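# Flip the grey finned box onto its fins

## Task

Turn the grey finned box upside down at the spot where it already sits, so that it ends up resting flat on its fins with its feet pointing upward.

## Robot and tools

Robot: two arms, left_arm and right_arm, each with a parallel two-finger gripper. The fingers point along the gripper's +z axis and separate along its y axis. The reported hand point (end_effector_position) lies between the finger pads, roughly 1 cm back from the tips.

Frames: the scene frame has its origin at table-top height, halfway between the nominal arm bases. +z is up, +x reaches out over the table, and left_arm is on the +y side. Image left and right do not correspond to arm names. The calibrated bases are left_arm at (+0.026, +0.257, +0.013) m, quat_wxyz (+1.000, 0, 0, -0.019), and right_arm at (+0.001, -0.338, +0.037) m, quat_wxyz (+1.000, 0, 0, +0.016). Each arm reports its hand pose, targets and wrist-camera pose in its own base frame. Fixed cameras and the table use the scene frame. Printed hand poses can be off by a few cm, more at long reach. A camera stand sits behind the arms.

Command row (shared by execute_actions and move): a single list of 14 numbers covering both arms, each number in [-1, 1]. The first 7 belong to left_arm and the last 7 to right_arm. Within each arm the order is dx, dy, dz, rx, ry, rz, opening. dx..rz form an offset, not a pose, measured from that arm's Hand target as it stood when the action or move began, along that arm's own base axes. 1.0 equals 0.6 m for dx/dy/dz and 180 degrees for rotation. rx, ry, rz make one rotation vector, turning about the Hand target's position. Translations longer than 1.0 in total get shortened along their direction. Opening is absolute: +1 is fully open (0.094 m), -1 is closed. Sending all six pose numbers as 0 re-requests the current Hand target, and an opening value always counts as a command. To keep a gripper unchanged, resend its present opening.

execute_actions(actions, cameras): actions is a list of actions, and each action is a list of up to 15 rows. Each row is one control step of 1/30 s. A short action repeats its last row until 15 steps are filled. Every row inside an action is measured from the action's starting Hand target, and the next action starts fresh from the new Hand target, so repeating an offset keeps moving further. An empty list returns the full state, the scene number and images.

move(target, speed, blend, opening_speed, grip_force, blocking, cameras): target is one 14-number row or up to 15 such rows. All rows are offsets from the same starting Hand targets, not chained. speed is in m/s, 0.002 to 4.3, default 0.25, with turning capped at twice that in rad/s. It can be one value or one per target. blend is a corner radius in m per target; 0 means stop at each waypoint. opening_speed is the rate of change of the opening on the -1..+1 scale per second, 0.2 or more; use it for gentle closing. grip_force is the per-pad limit in newtons, 10 to 50, with 50 as full force. It persists until changed, and lower values close slowly. blocking=false returns after about 0.5 s while the motion continues. The whole move is capped at 10 s. Paths are straight, avoid nothing, and the gripper lags or overshoots more at higher speed. Avoid routing a path near an arm's own base; go around it. The result adds a move: line with the outcome (done, off_target, moving, held, fault) and any limits such as paced or held.

wait(seconds 0 to 10, cameras) lets time pass with commands held. stop(cameras) brakes a running move. zoom_image(camera, region [x0,y0,x1,y1] in pixels, at most 504x504) enlarges part of a camera's newest image. read_manual gives only licence text. finished_scene(scene) ends the scene for good; call it only after the box sits still on its fins with the robot clear.

Cameras: cam_head_left, cam_head_right, cam_high, cam_low, cam_left_wrist, cam_right_wrist, all 672x504.

Results: Hand target is the last commanded pose after clipping, and the next offsets start from it. The gripper often rests a little short of it because of friction and weight. Sending another command, even all zeros, asks for it again; if it is still short, add the gap as an offset. Commanded orientation is clipped to within 40 degrees of the measured one at each step. grip_measured is the measured opening on the command scale. It reads slightly wide when empty and slightly narrow when squeezing a rigid part, and it gives no sign of first contact. grip_effort_nm is gripper motor effort (negative means closing), not pad force. Joint torques include gravity and carry offsets. Joint velocities labelled within noise mean the arm is still. Tool commands shows what each tool is currently being asked to do.

Cautions: never let the box leave the table or be dropped or released while moving. Avoid fast impacts and hard pushes, especially against the table or heavy fixed items. Keep the two grippers and wrist cameras apart; a press between the arms can fail the scene, and the clearance check does not protect the grippers. Any arm stop costs. An arm blocked by contact keeps pushing until you command its target back past the gripper. Holding loads, long stretched reach or pushing at unreachable poses heats motors; a MOTOR HOT line warns, and at 100 °C the arm goes limp for 30-60 s or more. The scene keeps running while you think, and occasional disturbances may nudge loose objects.

Each tool is called after "Call:" as name(argument=value, ...) on one line, values as JSON.

## Session

Call:
execute_actions(actions=[])

Scene clock: 0.00 s.
left_arm: end_effector_position=(+0.1935, +0.1162, +0.2045) grip_measured=+1.000 grip_effort_nm=n/a end_effector_quat_wxyz=(+0.168, +0.348, +0.922, -0.036) | right_arm: end_effector_position=(+0.3782, +0.0839, +0.3232) grip_measured=+1.000 grip_effort_nm=n/a end_effector_quat_wxyz=(+0.361, -0.079, +0.896, +0.245)
Joint positions: left_arm=[0.802 0.841 0.799 -1.459 0.338 1.512 0.094] | right_arm=[-0.008 0.898 0.937 -0.836 -0.525 0.036 0.094]
Joint velocities: within noise
Joint torques (N m): no reading
Heat: left arm: hottest elbow 33 °C; right arm: hottest waist 32 °C.
Hand target: left_arm +0.1971, +0.1200, +0.2124; +0.172, +0.350, +0.921, -0.027 | right_arm +0.3828, +0.0838, +0.3395; +0.376, -0.083, +0.890, +0.244
Tool commands: left_gripper/opening=+1.0 right_gripper/opening=+1.0

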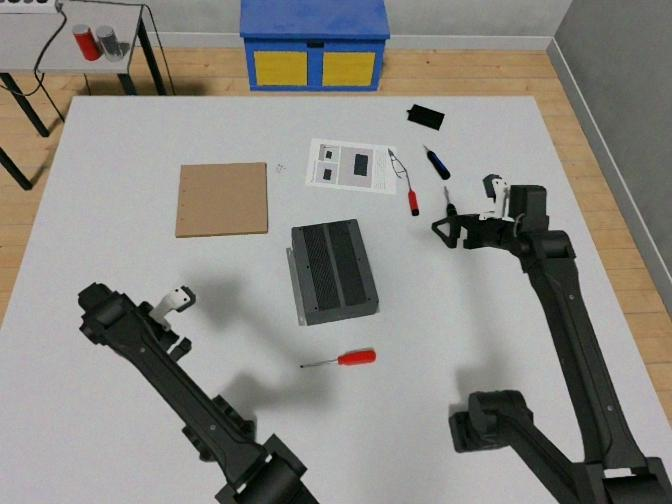

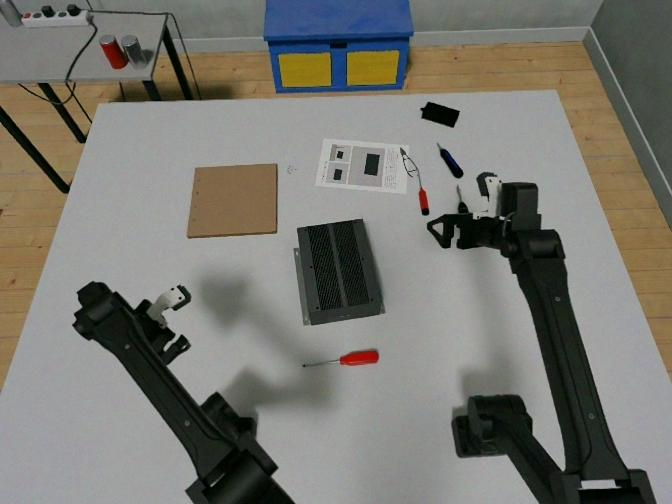

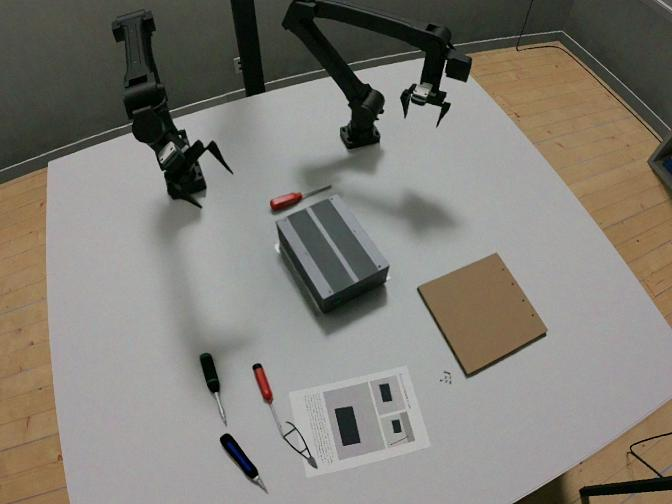

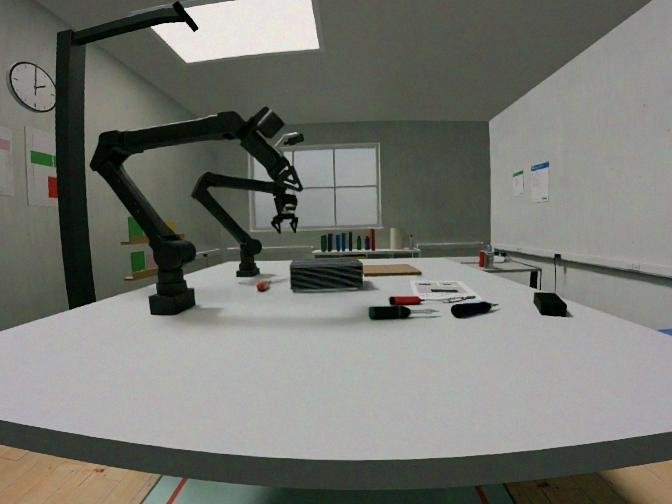

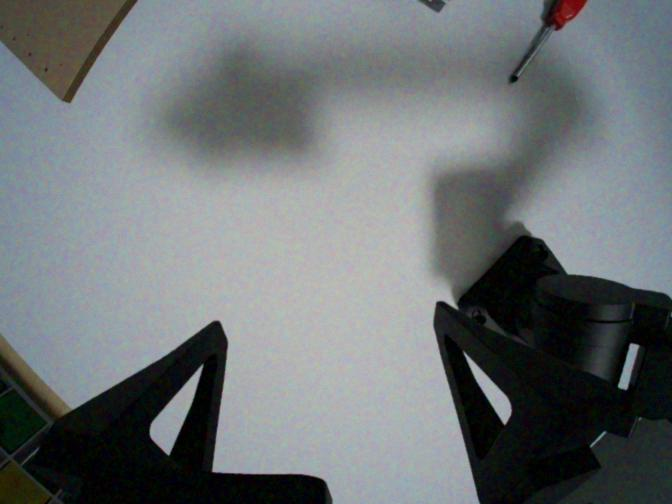

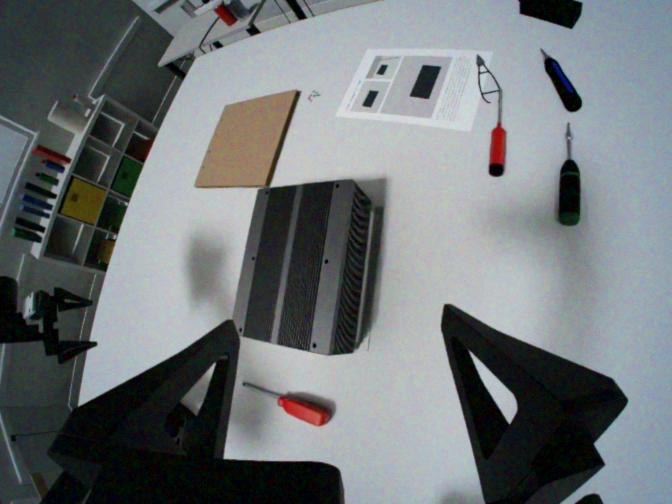

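Call:
zoom_image(camera="cam_head_left", region=[250, 190, 430, 390])

Call:
zoom_image(camera="cam_high", region=[240, 160, 440, 340])

Call:
zoom_image(camera="cam_right_wrist", region=[200, 150, 420, 400])

Call:
zoom_image(camera="cam_low", region=[220, 220, 420, 320])

Scaled by 2.520.

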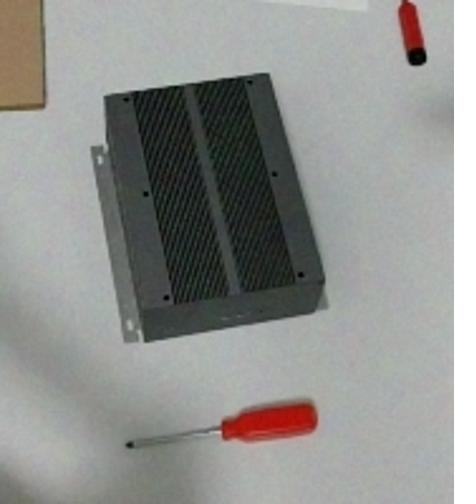

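Scaled by 2.520.

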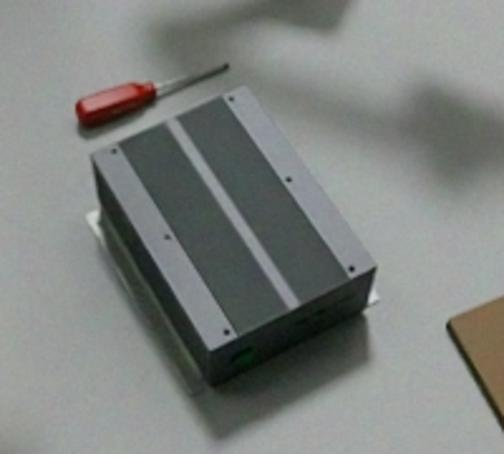

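Scaled by 2.016 from the camera's 672x504 image, which has a finer 960x720 frame.

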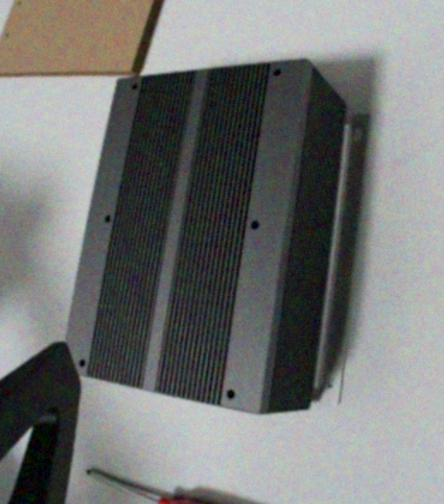

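Scaled by 2.520.

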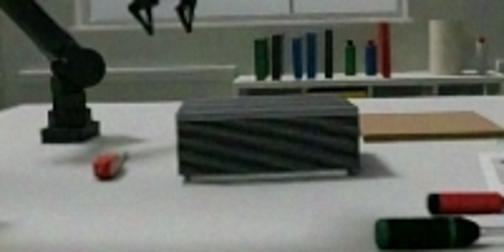

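Call:
zoom_image(camera="cam_low", region=[280, 250, 380, 300])

Call:
zoom_image(camera="cam_high", region=[265, 220, 345, 320])

Call:
zoom_image(camera="cam_head_left", region=[280, 240, 340, 340])

Call:
zoom_image(camera="cam_right_wrist", region=[320, 170, 400, 360])

Scaled by 5.040.

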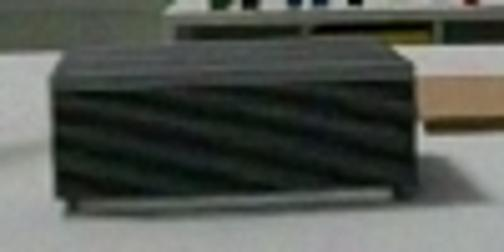

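Scaled by 5.040.

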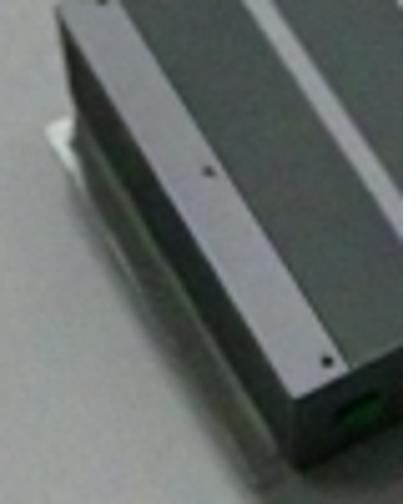

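Scaled by 5.040.

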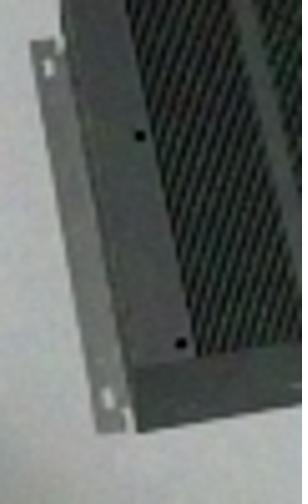

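Scaled by 2.653 from the camera's 672x504 image, which has a finer 960x720 frame.

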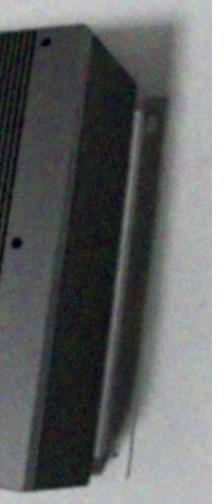

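Call:
move(target=[0,0,0,0,0,0,1, 0.223,-0.042,-0.45,0.095,0.2494,0.0707,1], cameras=["cam_right_wrist","cam_head_left"])

Scene clock: 63.87 s.
left_arm: end_effector_position=(+0.1935, +0.1162, +0.2045) grip_measured=+1.000 grip_effort_nm=0.02 end_effector_quat_wxyz=(+0.168, +0.348, +0.922, -0.036) | right_arm: end_effector_position=(+0.5021, +0.0667, +0.0610) grip_measured=+1.000 grip_effort_nm=-0.01 end_effector_quat_wxyz=(-0.027, -0.021, +0.906, +0.422)
Joint positions: left_arm=[0.802 0.841 0.799 -1.459 0.338 1.512 0.094] | right_arm=[-0.127 1.936 1.337 -1.218 -0.846 -0.285 0.094]
Joint torques (N m): left_arm=[-0.85 -1.14 10.19 0.73 0.38 -0.2] | right_arm=[-2.26 -15.38 8.91 -0.16 -0.76 -0.17]
Heat: left arm: hottest elbow 39 °C; right arm: hottest elbow 43 °C.
Hand target: left_arm +0.1971, +0.1200, +0.2124; +0.172, +0.350, +0.921, -0.027 | right_arm +0.5166, +0.0588, +0.0695; -0.011, -0.024, +0.906, +0.422
Off the commanded pose: left_arm 0.010 m, 1 deg | right_arm 0.019 m, 2 deg.
move: off_target (right_arm)
Images, in order (width x height): cam_head_left 672x504, cam_right_wrist 672x504.

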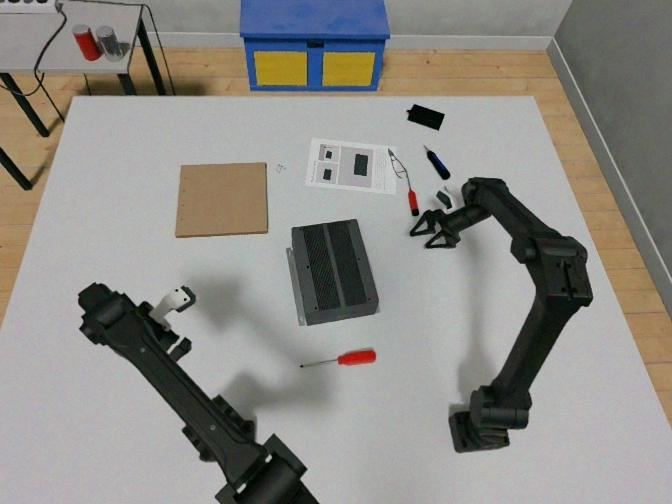

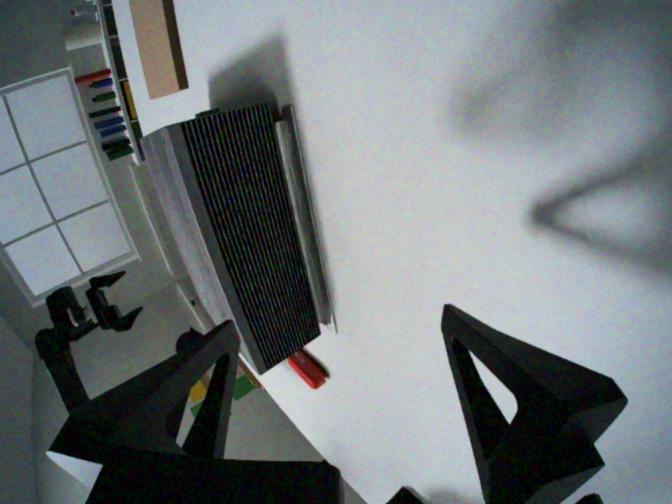

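Call:
zoom_image(camera="cam_right_wrist", region=[250, 90, 360, 230])

Call:
zoom_image(camera="cam_right_wrist", region=[250, 200, 360, 340])

Scaled by 3.600 from the camera's 672x504 image, which has a finer 960x720 frame.

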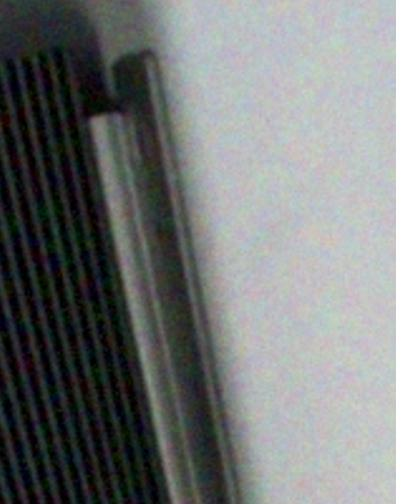

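Scaled by 3.600 from the camera's 672x504 image, which has a finer 960x720 frame.

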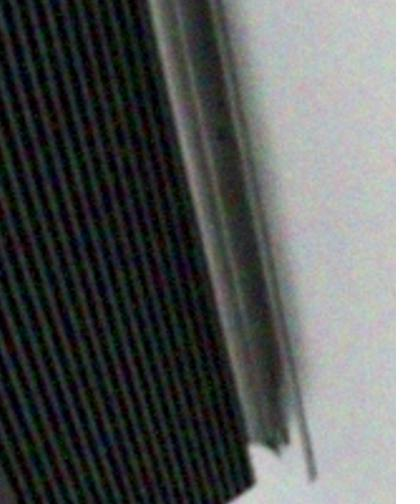

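Call:
move(target=[0,0,0,0,0,0,1, 0,0.05,-0.095,0,0,0,-0.2], cameras=["cam_right_wrist","cam_low"], speed=0.12)

Call:
zoom_image(camera="cam_right_wrist", region=[200, 60, 400, 210])

Call:
zoom_image(camera="cam_right_wrist", region=[200, 210, 400, 360])

Scene clock: 95.50 s.
left_arm: end_effector_position=(+0.1935, +0.1162, +0.2045) grip_measured=+1.000 grip_effort_nm=0.02 end_effector_quat_wxyz=(+0.168, +0.348, +0.922, -0.036) | right_arm: end_effector_position=(+0.5142, +0.0839, +0.0144) grip_measured=-0.198 grip_effort_nm=-0.09 end_effector_quat_wxyz=(-0.010, -0.023, +0.907, +0.421)
Joint positions: left_arm=[0.802 0.841 0.799 -1.459 0.338 1.512 0.094] | right_arm=[-0.093 2.006 1.307 -1.039 -0.857 -0.219 0.038]
Joint torques (N m): left_arm=[-0.67 -1.32 10.17 0.7 0.38 -0.2] | right_arm=[0.32 -15.91 6.09 0.65 -0.72 0.03]
Heat: left arm: hottest elbow 40 °C; right arm: hottest elbow 42 °C.
Hand target: left_arm +0.1971, +0.1200, +0.2124; +0.172, +0.350, +0.921, -0.027 | right_arm +0.5165, +0.0888, +0.0124; -0.011, -0.024, +0.906, +0.422
Off the commanded pose: left_arm 0.010 m, 1 deg | right_arm 0.006 m, 0 deg.
move: done
Images, in order (width x height): cam_low 672x504, cam_right_wrist 672x504.

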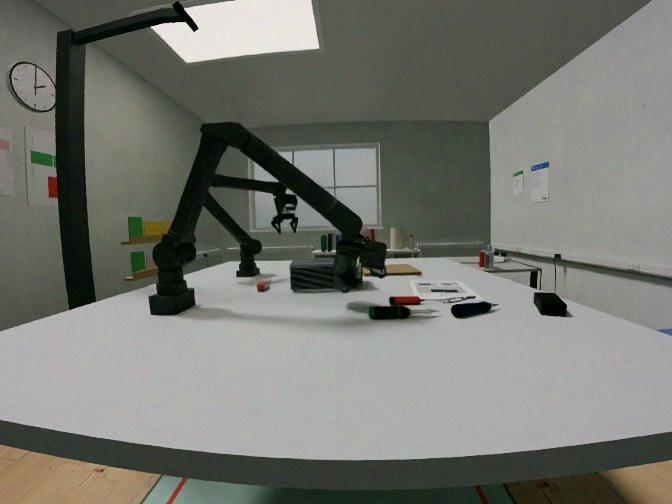

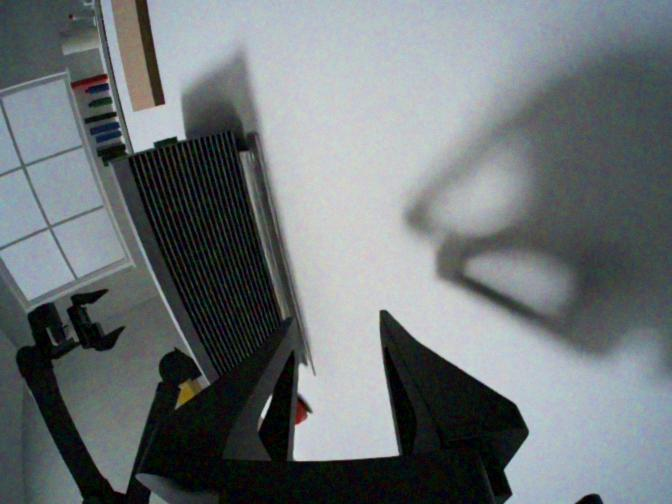

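Scaled by 2.520 from the camera's 672x504 image, which has a finer 960x720 frame.

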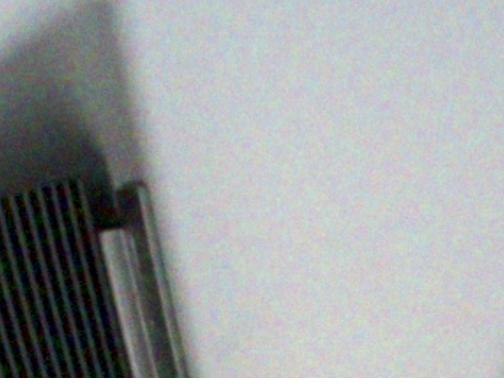

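Scaled by 2.520 from the camera's 672x504 image, which has a finer 960x720 frame.

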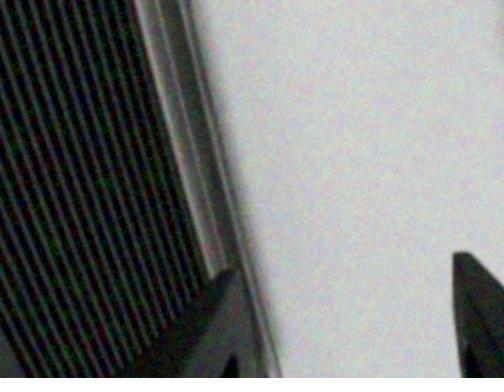

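Call:
move(target=[0,0,0,0,0,0,1, -0.111,0.102,0,0.1111,-0.0068,-0.0715,-0.4], cameras=["cam_right_wrist","cam_low"], speed=0.12)

Call:
zoom_image(camera="cam_right_wrist", region=[200, 60, 400, 210])

Call:
zoom_image(camera="cam_right_wrist", region=[200, 180, 400, 330])

Scene clock: 170.43 s.
left_arm: end_effector_position=(+0.1935, +0.1162, +0.2045) grip_measured=+1.000 grip_effort_nm=0.02 end_effector_quat_wxyz=(+0.168, +0.348, +0.922, -0.036) | right_arm: end_effector_position=(+0.4486, +0.1437, +0.0056) grip_measured=-0.398 grip_effort_nm=-0.09 end_effector_quat_wxyz=(+0.045, +0.081, +0.816, +0.570)
Joint positions: left_arm=[0.802 0.841 0.799 -1.459 0.338 1.512 0.094] | right_arm=[-0.039 1.895 0.837 -0.157 -1.193 0.401 0.028]
Joint torques (N m): left_arm=[-0.79 -1.2 10.17 0.73 0.38 -0.2] | right_arm=[0.26 -14.1 4.21 1.57 -0.65 -0.04]
Heat: left arm: hottest elbow 42 °C; right arm: hottest elbow 37 °C.
Hand target: left_arm +0.1971, +0.1200, +0.2124; +0.172, +0.350, +0.921, -0.027 | right_arm +0.4499, +0.1498, +0.0124; +0.050, +0.071, +0.816, +0.571
Off the commanded pose: left_arm 0.010 m, 1 deg | right_arm 0.009 m, 1 deg.
move: done
Images, in order (width x height): cam_low 672x504, cam_right_wrist 672x504.

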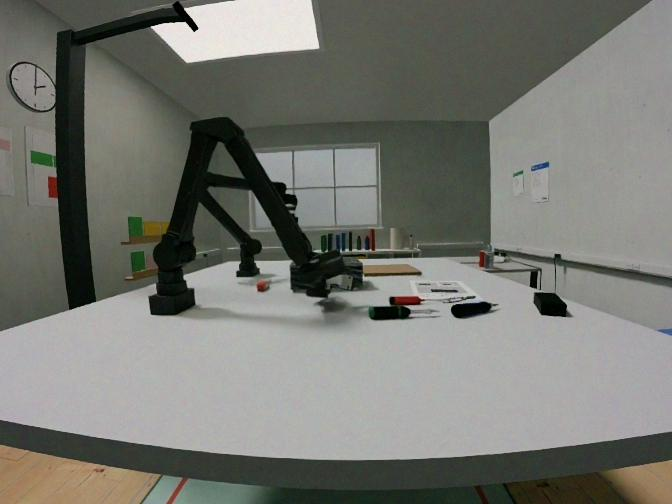

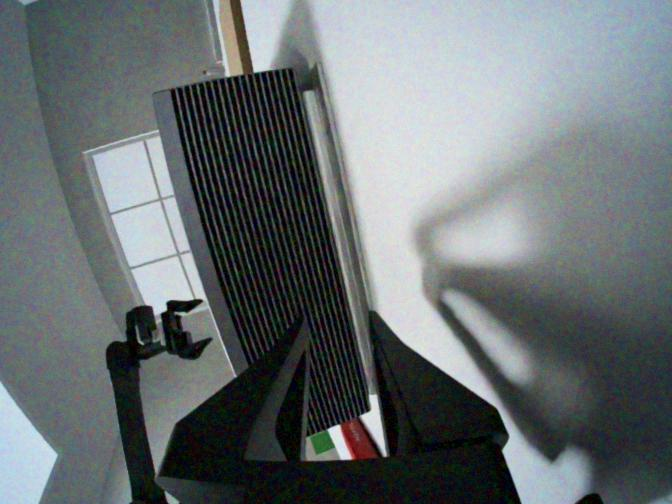

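Scaled by 2.520 from the camera's 672x504 image, which has a finer 960x720 frame.

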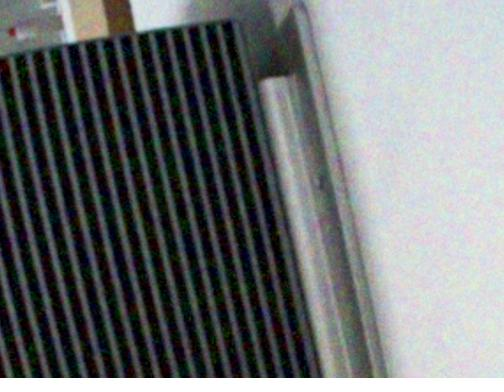

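Scaled by 2.520 from the camera's 672x504 image, which has a finer 960x720 frame.

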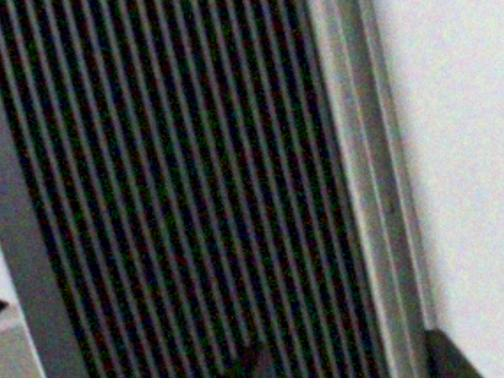

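Call:
zoom_image(camera="cam_right_wrist", region=[280, 50, 350, 110])

Call:
zoom_image(camera="cam_right_wrist", region=[320, 360, 400, 440])

Scaled by 7.200 from the camera's 672x504 image, which has a finer 960x720 frame.

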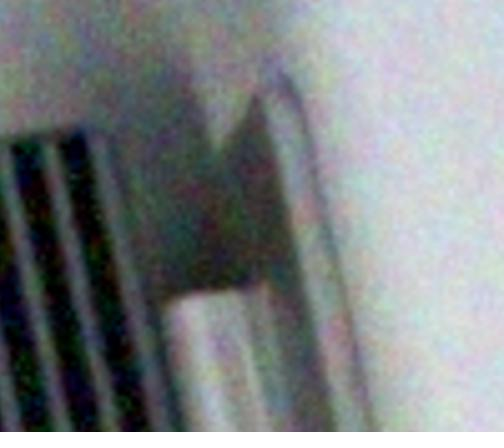

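Scaled by 6.300 from the camera's 672x504 image, which has a finer 960x720 frame.

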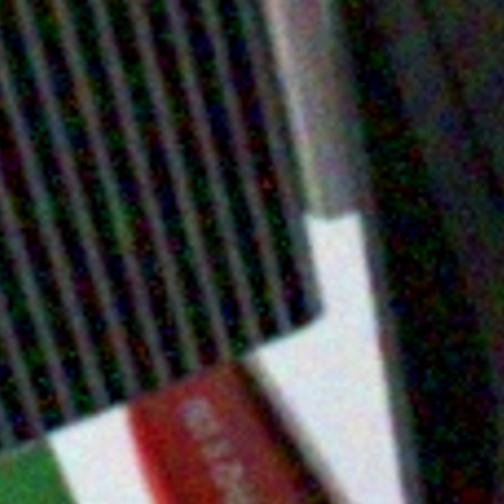

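Call:
move(target=[[0.138,-0.367,0,0.116,-0.114,-0.076,-1, 0,0,0,0,0,0,-0.4],[0.041,-0.74,-0.265,0.2321,-0.228,-0.1522,-1, 0,0,0,0,0,0,-0.4]], blend=[0.05,0], speed=0.2, cameras=["cam_left_wrist","cam_head_left","cam_low"])

Call:
zoom_image(camera="cam_left_wrist", region=[200, 100, 500, 325])

Scene clock: 368.93 s.
left_arm: end_effector_position=(+0.2192, -0.3093, +0.0528) grip_measured=-0.989 grip_effort_nm=-0.60 end_effector_quat_wxyz=(+0.320, +0.580, +0.645, +0.381) | right_arm: end_effector_position=(+0.4486, +0.1437, +0.0056) grip_measured=-0.398 grip_effort_nm=-0.09 end_effector_quat_wxyz=(+0.045, +0.081, +0.816, +0.570)
Joint positions: left_arm=[-1.359 1.563 0.677 -0.562 -1.038 0.176 0.001] | right_arm=[-0.039 1.895 0.837 -0.157 -1.193 0.402 0.028]
Joint torques (N m): left_arm=[-1.08 -6.53 8.14 1.31 -0.66 -0.37] | right_arm=[0.32 -14.27 4.1 1.69 -0.67 -0.01]
Heat: left arm: hottest elbow 43 °C; right arm: hottest shoulder 33 °C.
Hand target: left_arm +0.2217, -0.3240, +0.0535; +0.331, +0.572, +0.650, +0.375 | right_arm +0.4498, +0.1498, +0.0124; +0.050, +0.071, +0.816, +0.571
Off the commanded pose: left_arm 0.015 m, 2 deg | right_arm 0.009 m, 1 deg.
move: off_target (left_arm)
Images, in order (width x height): cam_head_left 672x504, cam_low 672x504, cam_left_wrist 672x504.

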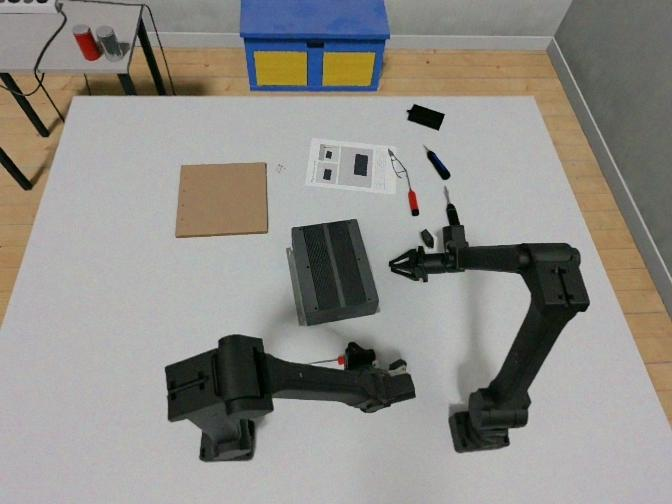

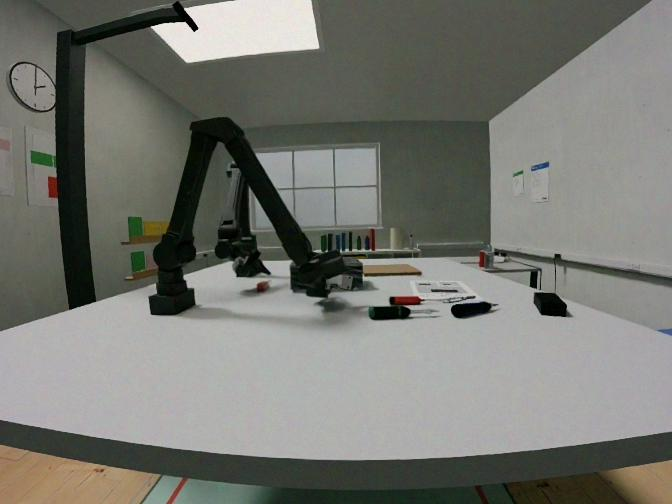

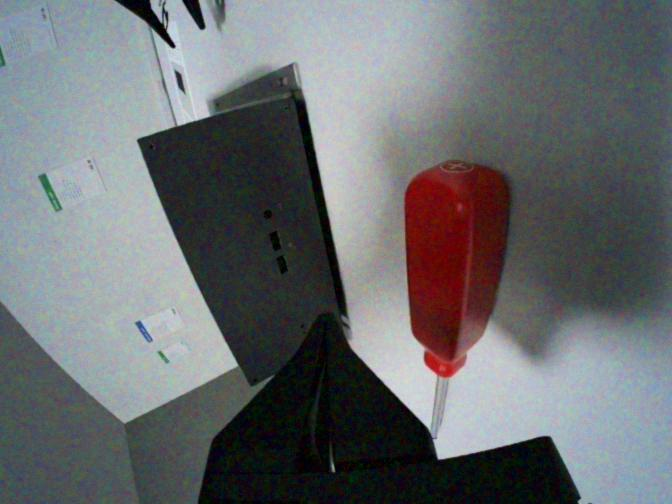

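Scaled by 1.680 from the camera's 672x504 image, which has a finer 960x720 frame.

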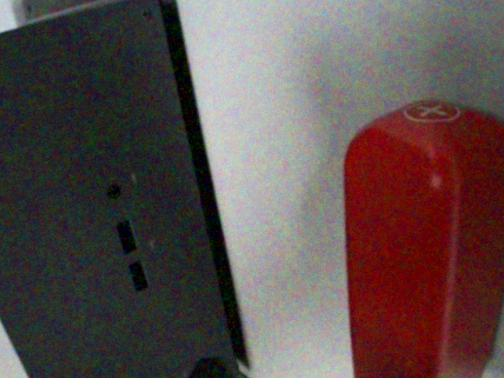

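Call:
zoom_image(camera="cam_left_wrist", region=[280, 80, 360, 140])

Call:
zoom_image(camera="cam_left_wrist", region=[290, 240, 380, 350])

Scaled by 6.300 from the camera's 672x504 image, which has a finer 960x720 frame.

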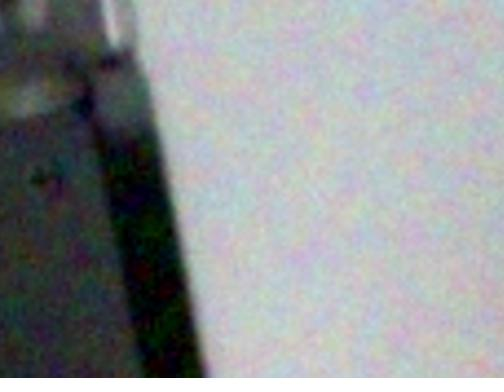

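Scaled by 4.582 from the camera's 672x504 image, which has a finer 960x720 frame.

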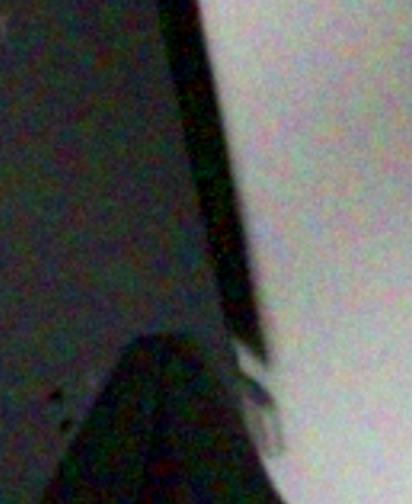

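Call:
move(target=[0.128,0.0055,-0.0763,-0.0021,0.0165,0.0156,-1, 0,0,0,0,0,0,-0.4], speed=0.1, cameras=["cam_left_wrist","cam_low"])

Call:
zoom_image(camera="cam_left_wrist", region=[220, 200, 420, 350])

Call:
zoom_image(camera="cam_low", region=[220, 230, 320, 305])

Scene clock: 509.37 s.
left_arm: end_effector_position=(+0.2912, -0.3116, +0.0111) grip_measured=-0.989 grip_effort_nm=-0.59 end_effector_quat_wxyz=(+0.306, +0.564, +0.674, +0.367) | right_arm: end_effector_position=(+0.4486, +0.1437, +0.0056) grip_measured=-0.398 grip_effort_nm=-0.09 end_effector_quat_wxyz=(+0.045, +0.081, +0.816, +0.570)
Joint positions: left_arm=[-1.157 1.699 0.697 -0.224 -0.954 0.416 0.001] | right_arm=[-0.039 1.895 0.837 -0.157 -1.193 0.402 0.028]
Joint torques (N m): left_arm=[-0.09 -8 7.36 1.69 -0.32 -0.11] | right_arm=[0.44 -13.74 4.29 1.62 -0.61 -0.04]
Heat: left arm: hottest elbow 42 °C; right arm: hottest shoulder 33 °C.
Hand target: left_arm +0.2985, -0.3207, +0.0077; +0.306, +0.565, +0.673, +0.366 | right_arm +0.4498, +0.1498, +0.0124; +0.050, +0.071, +0.816, +0.571
Off the commanded pose: left_arm 0.012 m, 0 deg | right_arm 0.009 m, 1 deg.
move: off_target (left_arm)
Images, in order (width x height): cam_low 672x504, cam_left_wrist 672x504.

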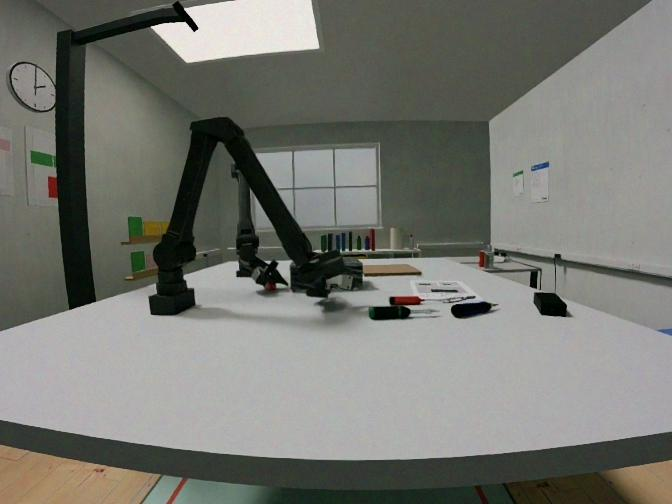

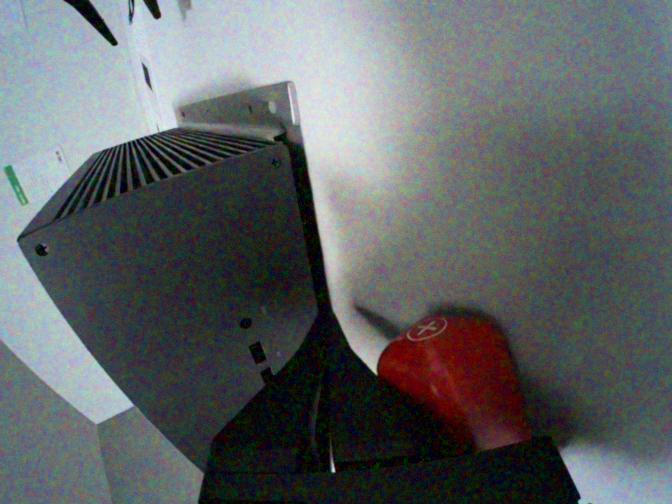

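Scaled by 2.520 from the camera's 672x504 image, which has a finer 960x720 frame.

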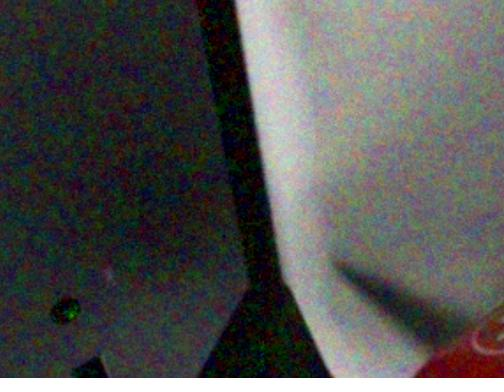

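Scaled by 5.040.

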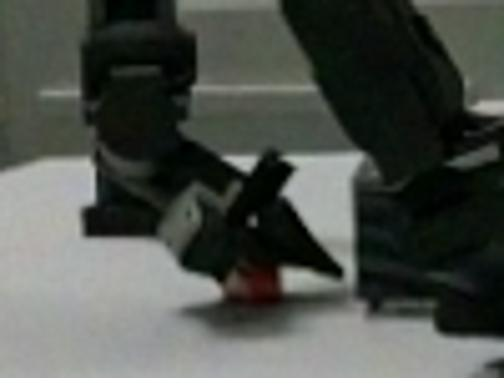

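Call:
move(target=[[0.0295,0.0052,-0.02,0,0,0,-1, 0,0,0,0,0,0,-0.4],[0.0657,0.0117,-0.0233,0,0,0,-1, 0,0,0,0,0,0,-0.4]], speed=0.06, blend=[0.003,0], cameras=["cam_left_wrist","cam_low","cam_head_left"])

Call:
zoom_image(camera="cam_left_wrist", region=[220, 200, 420, 350])

Call:
zoom_image(camera="cam_low", region=[220, 230, 320, 305])

Scene clock: 568.03 s.
left_arm: end_effector_position=(+0.3185, -0.3211, +0.0081) grip_measured=-0.989 grip_effort_nm=-0.58 end_effector_quat_wxyz=(+0.323, +0.570, +0.669, +0.352) | right_arm: end_effector_position=(+0.4486, +0.1437, +0.0056) grip_measured=-0.398 grip_effort_nm=-0.09 end_effector_quat_wxyz=(+0.045, +0.081, +0.816, +0.570)
Joint positions: left_arm=[-1.097 1.726 0.702 -0.057 -0.908 0.558 0.001] | right_arm=[-0.039 1.895 0.837 -0.157 -1.193 0.402 0.028]
Joint torques (N m): left_arm=[3.19 -6.36 7.16 2.09 -0.46 -0.05] | right_arm=[0.44 -13.74 4.15 1.51 -0.59 -0.01]
Heat: left arm: hottest elbow 40 °C; right arm: hottest shoulder 33 °C.
Hand target: left_arm +0.3380, -0.3138, -0.0062; +0.306, +0.565, +0.673, +0.366 | right_arm +0.4498, +0.1498, +0.0124; +0.050, +0.071, +0.816, +0.571
Off the commanded pose: left_arm 0.025 m, 3 deg | right_arm 0.009 m, 1 deg.
move: off_target (left_arm)
Images, in order (width x height): cam_head_left 672x504, cam_low 672x504, cam_left_wrist 672x504.

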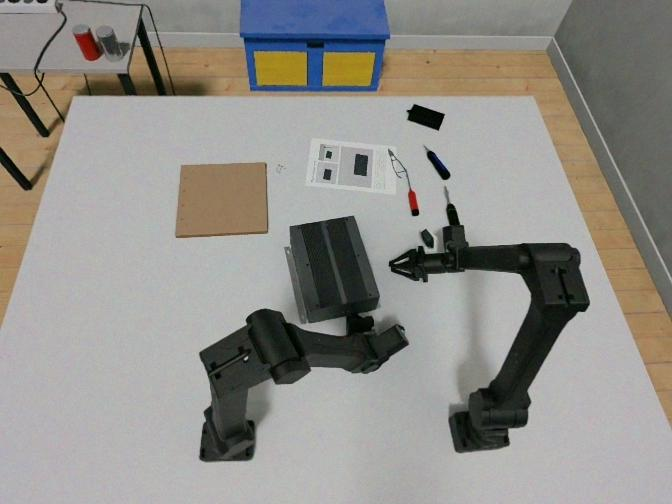

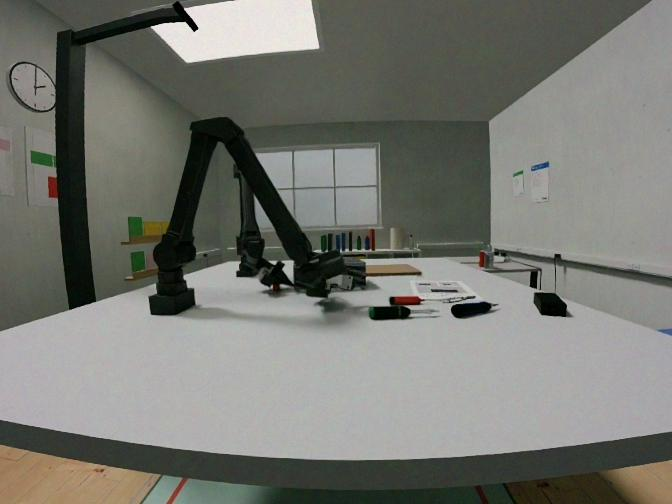

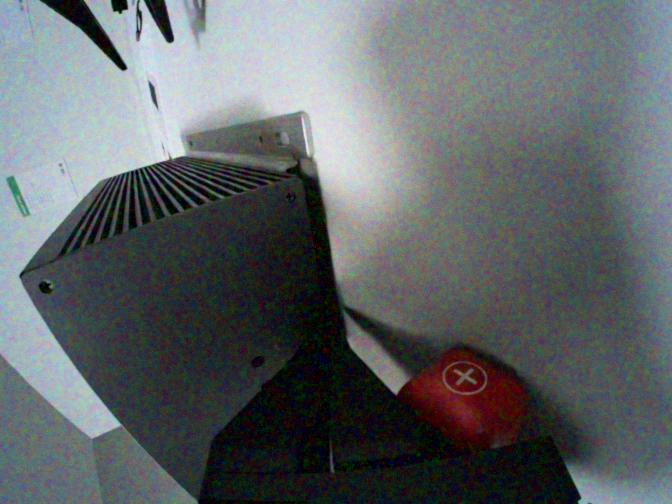

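Scaled by 2.520 from the camera's 672x504 image, which has a finer 960x720 frame.

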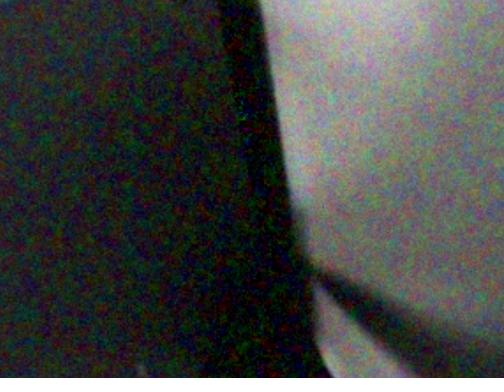

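Scaled by 5.040.

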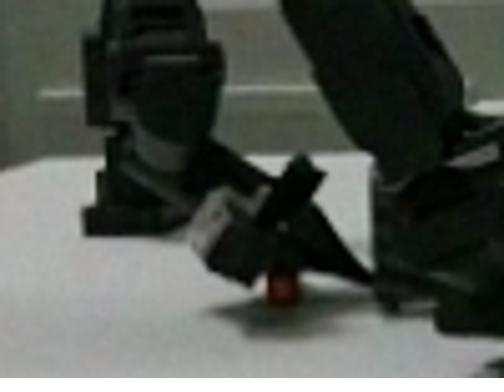

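Call:
move(target=[[-0.053,-0.012,0.074,0,0,0,-1, 0,0,0,0,0,0,-0.4],[-0.23,0.04,0.322,-0.0331,0.3153,-0.0407,0.2, 0,0,0,0,0,0,-0.4]], speed=0.15, blend=[0.01,0], cameras=["cam_left_wrist","cam_head_left"])

Scene clock: 598.40 s.
left_arm: end_effector_position=(+0.1906, -0.2812, +0.1667) grip_measured=+0.197 grip_effort_nm=0.16 end_effector_quat_wxyz=(-0.024, +0.693, +0.720, +0.007) | right_arm: end_effector_position=(+0.4486, +0.1437, +0.0056) grip_measured=-0.398 grip_effort_nm=-0.10 end_effector_quat_wxyz=(+0.045, +0.081, +0.816, +0.570)
Joint positions: left_arm=[-0.976 1.292 1.03 -1.358 -0.004 0.557 0.056] | right_arm=[-0.039 1.895 0.837 -0.157 -1.193 0.402 0.028]
Joint torques (N m): left_arm=[0.09 -8.47 11.6 0.16 0.24 -0.07] | right_arm=[0.26 -13.8 3.99 1.65 -0.63 -0.02]
Heat: left arm: hottest elbow 41 °C; right arm: hottest shoulder 33 °C.
Hand target: left_arm +0.2000, -0.2898, +0.1870; -0.001, +0.695, +0.719, +0.000 | right_arm +0.4498, +0.1498, +0.0124; +0.050, +0.071, +0.816, +0.571
Off the commanded pose: left_arm 0.024 m, 3 deg | right_arm 0.009 m, 1 deg.
move: off_target (left_arm); target 2's new opening was sent with left_arm's hand 0.024 m and 3 deg from that target
Images, in order (width x height): cam_head_left 672x504, cam_left_wrist 672x504.

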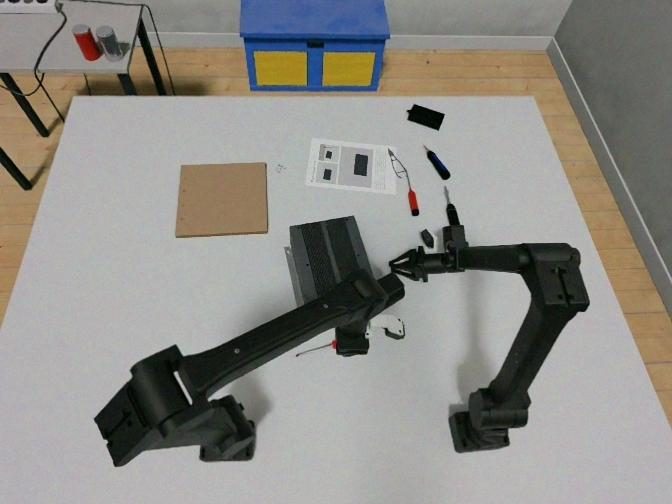

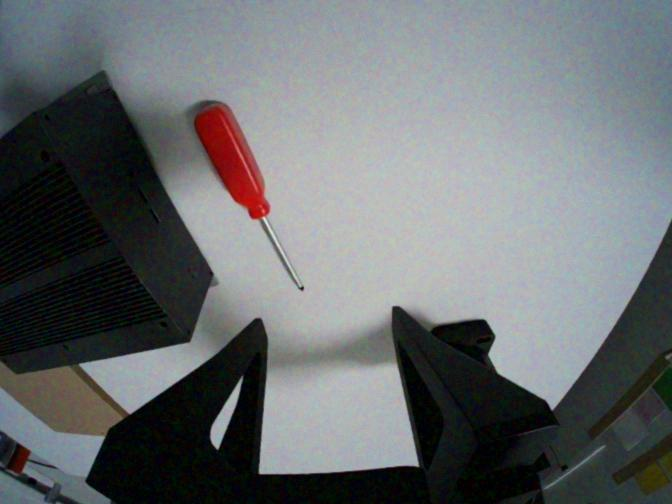

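Call:
move(target=[[0.119,-0.031,-0.17,0,0,0.0778,0.38, 0,0,0,0,0,0,-0.4],[0.119,-0.031,-0.2695,0,0,0.0778,0.38, 0,0,0,0,0,0,-0.4]], speed=0.15, cameras=["cam_left_wrist"])

Scene clock: 625.17 s.
left_arm: end_effector_position=(+0.2683, -0.3091, +0.0330) grip_measured=+0.377 grip_effort_nm=0.16 end_effector_quat_wxyz=(+0.004, +0.610, +0.792, +0.001) | right_arm: end_effector_position=(+0.4486, +0.1437, +0.0056) grip_measured=-0.398 grip_effort_nm=-0.09 end_effector_quat_wxyz=(+0.045, +0.081, +0.816, +0.570)
Joint positions: left_arm=[-0.856 1.598 0.964 -0.93 -0.003 0.456 0.065] | right_arm=[-0.039 1.895 0.837 -0.157 -1.193 0.402 0.028]
Joint torques (N m): left_arm=[-0.09 -9.23 7.04 0.99 0.23 -0.33] | right_arm=[0.38 -13.51 4.04 1.68 -0.64 -0.05]
Heat: left arm: hottest elbow 42 °C; right arm: hottest shoulder 33 °C.
Hand target: left_arm +0.2712, -0.3083, +0.0252; -0.001, +0.602, +0.799, +0.000 | right_arm +0.4498, +0.1498, +0.0124; +0.050, +0.071, +0.816, +0.571
Off the commanded pose: left_arm 0.008 m, 1 deg | right_arm 0.009 m, 1 deg.
move: done
Images, in order (width x height): cam_left_wrist 672x504.

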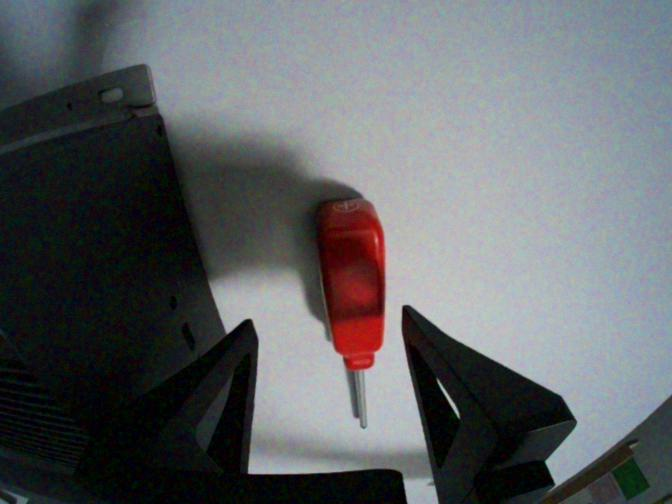

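Call:
move(target=[[-0.0183,-0.005,-0.0467,0,0,0,0.38, 0,0,0,0,0,0,-0.4],[-0.0183,-0.005,-0.0467,0,0,0,-0.48, 0,0,0,0,0,0,-0.4]], speed=0.1, cameras=["cam_left_wrist"])

Scene clock: 636.10 s.
left_arm: end_effector_position=(+0.2642, -0.3101, +0.0071) grip_measured=-0.409 grip_effort_nm=-0.99 end_effector_quat_wxyz=(+0.007, +0.603, +0.798, -0.001) | right_arm: end_effector_position=(+0.4486, +0.1437, +0.0056) grip_measured=-0.398 grip_effort_nm=-0.09 end_effector_quat_wxyz=(+0.045, +0.081, +0.816, +0.570)
Joint positions: left_arm=[-0.865 1.636 0.926 -0.846 -0.002 0.43 0.028] | right_arm=[-0.039 1.895 0.837 -0.157 -1.193 0.402 0.028]
Joint torques (N m): left_arm=[-1.44 -8.88 6.39 1.06 0.19 -0.32] | right_arm=[0.38 -14.27 4.15 1.59 -0.6 -0.02]
Heat: left arm: hottest elbow 42 °C; right arm: hottest shoulder 33 °C.
Hand target: left_arm +0.2603, -0.3113, -0.0029; -0.001, +0.602, +0.799, +0.000 | right_arm +0.4498, +0.1498, +0.0124; +0.050, +0.071, +0.816, +0.571
Off the commanded pose: left_arm 0.011 m, 1 deg | right_arm 0.009 m, 1 deg.
move: off_target (left_arm); target 2's new opening was sent with left_arm's hand 0.011 m and 1 deg from that target
Images, in order (width x height): cam_left_wrist 672x504.

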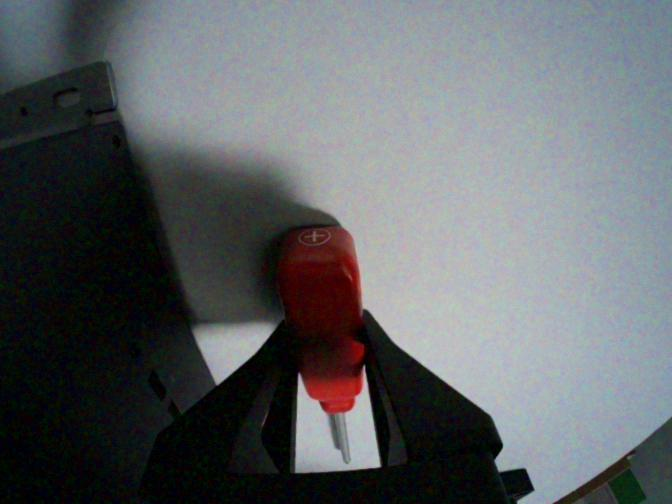

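Call:
move(target=[[0,0.033,0.217,0,0,0,-0.48, 0,0,0,0,0,0,-0.4],[0.033,0.433,0.25,0,0,0.15,-0.48, 0,0,0,0,0,0,-0.4],[-0.117,0.8,0.1,0,0,0.3,-0.48, 0,0,0,0,0,0,-0.4]], speed=0.22, blend=[0.03,0.05,0], cameras=["cam_left_wrist","cam_head_left"])

Scene clock: 654.20 s.
left_arm: end_effector_position=(+0.1891, +0.1653, +0.0596) grip_measured=-0.410 grip_effort_nm=-1.01 end_effector_quat_wxyz=(-0.001, +0.171, +0.985, +0.001) | right_arm: end_effector_position=(+0.4486, +0.1437, +0.0056) grip_measured=-0.398 grip_effort_nm=-0.09 end_effector_quat_wxyz=(+0.045, +0.081, +0.816, +0.570)
Joint positions: left_arm=[0.718 1.132 0.597 -1.036 -0.004 1.062 0.028] | right_arm=[-0.039 1.895 0.837 -0.157 -1.193 0.402 0.028]
Joint torques (N m): left_arm=[0.03 -2.55 7.66 0.98 0.26 -0.04] | right_arm=[0.62 -14.27 4.38 1.47 -0.62 0]
Heat: left arm: hottest elbow 42 °C; right arm: hottest shoulder 33 °C.
Hand target: left_arm +0.1902, +0.1687, +0.0571; -0.001, +0.174, +0.985, +0.000 | right_arm +0.4498, +0.1498, +0.0124; +0.050, +0.071, +0.816, +0.571
Off the commanded pose: left_arm 0.004 m, 0 deg | right_arm 0.009 m, 1 deg.
move: done
Images, in order (width x height): cam_head_left 672x504, cam_left_wrist 672x504.

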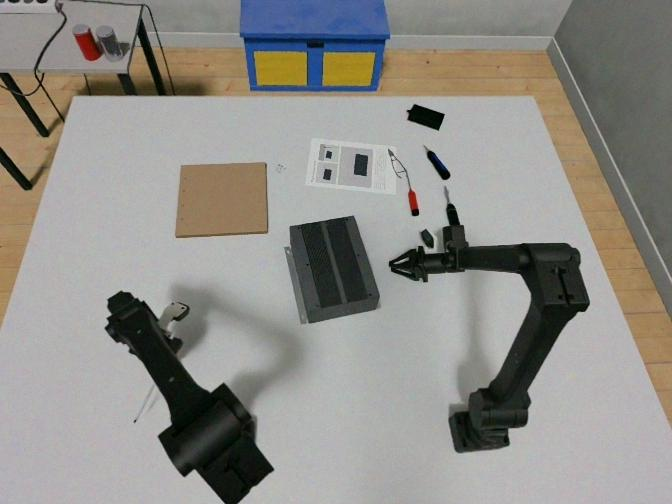

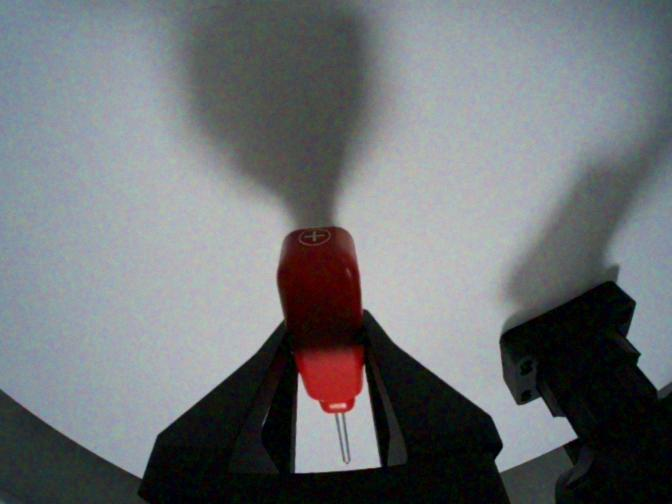

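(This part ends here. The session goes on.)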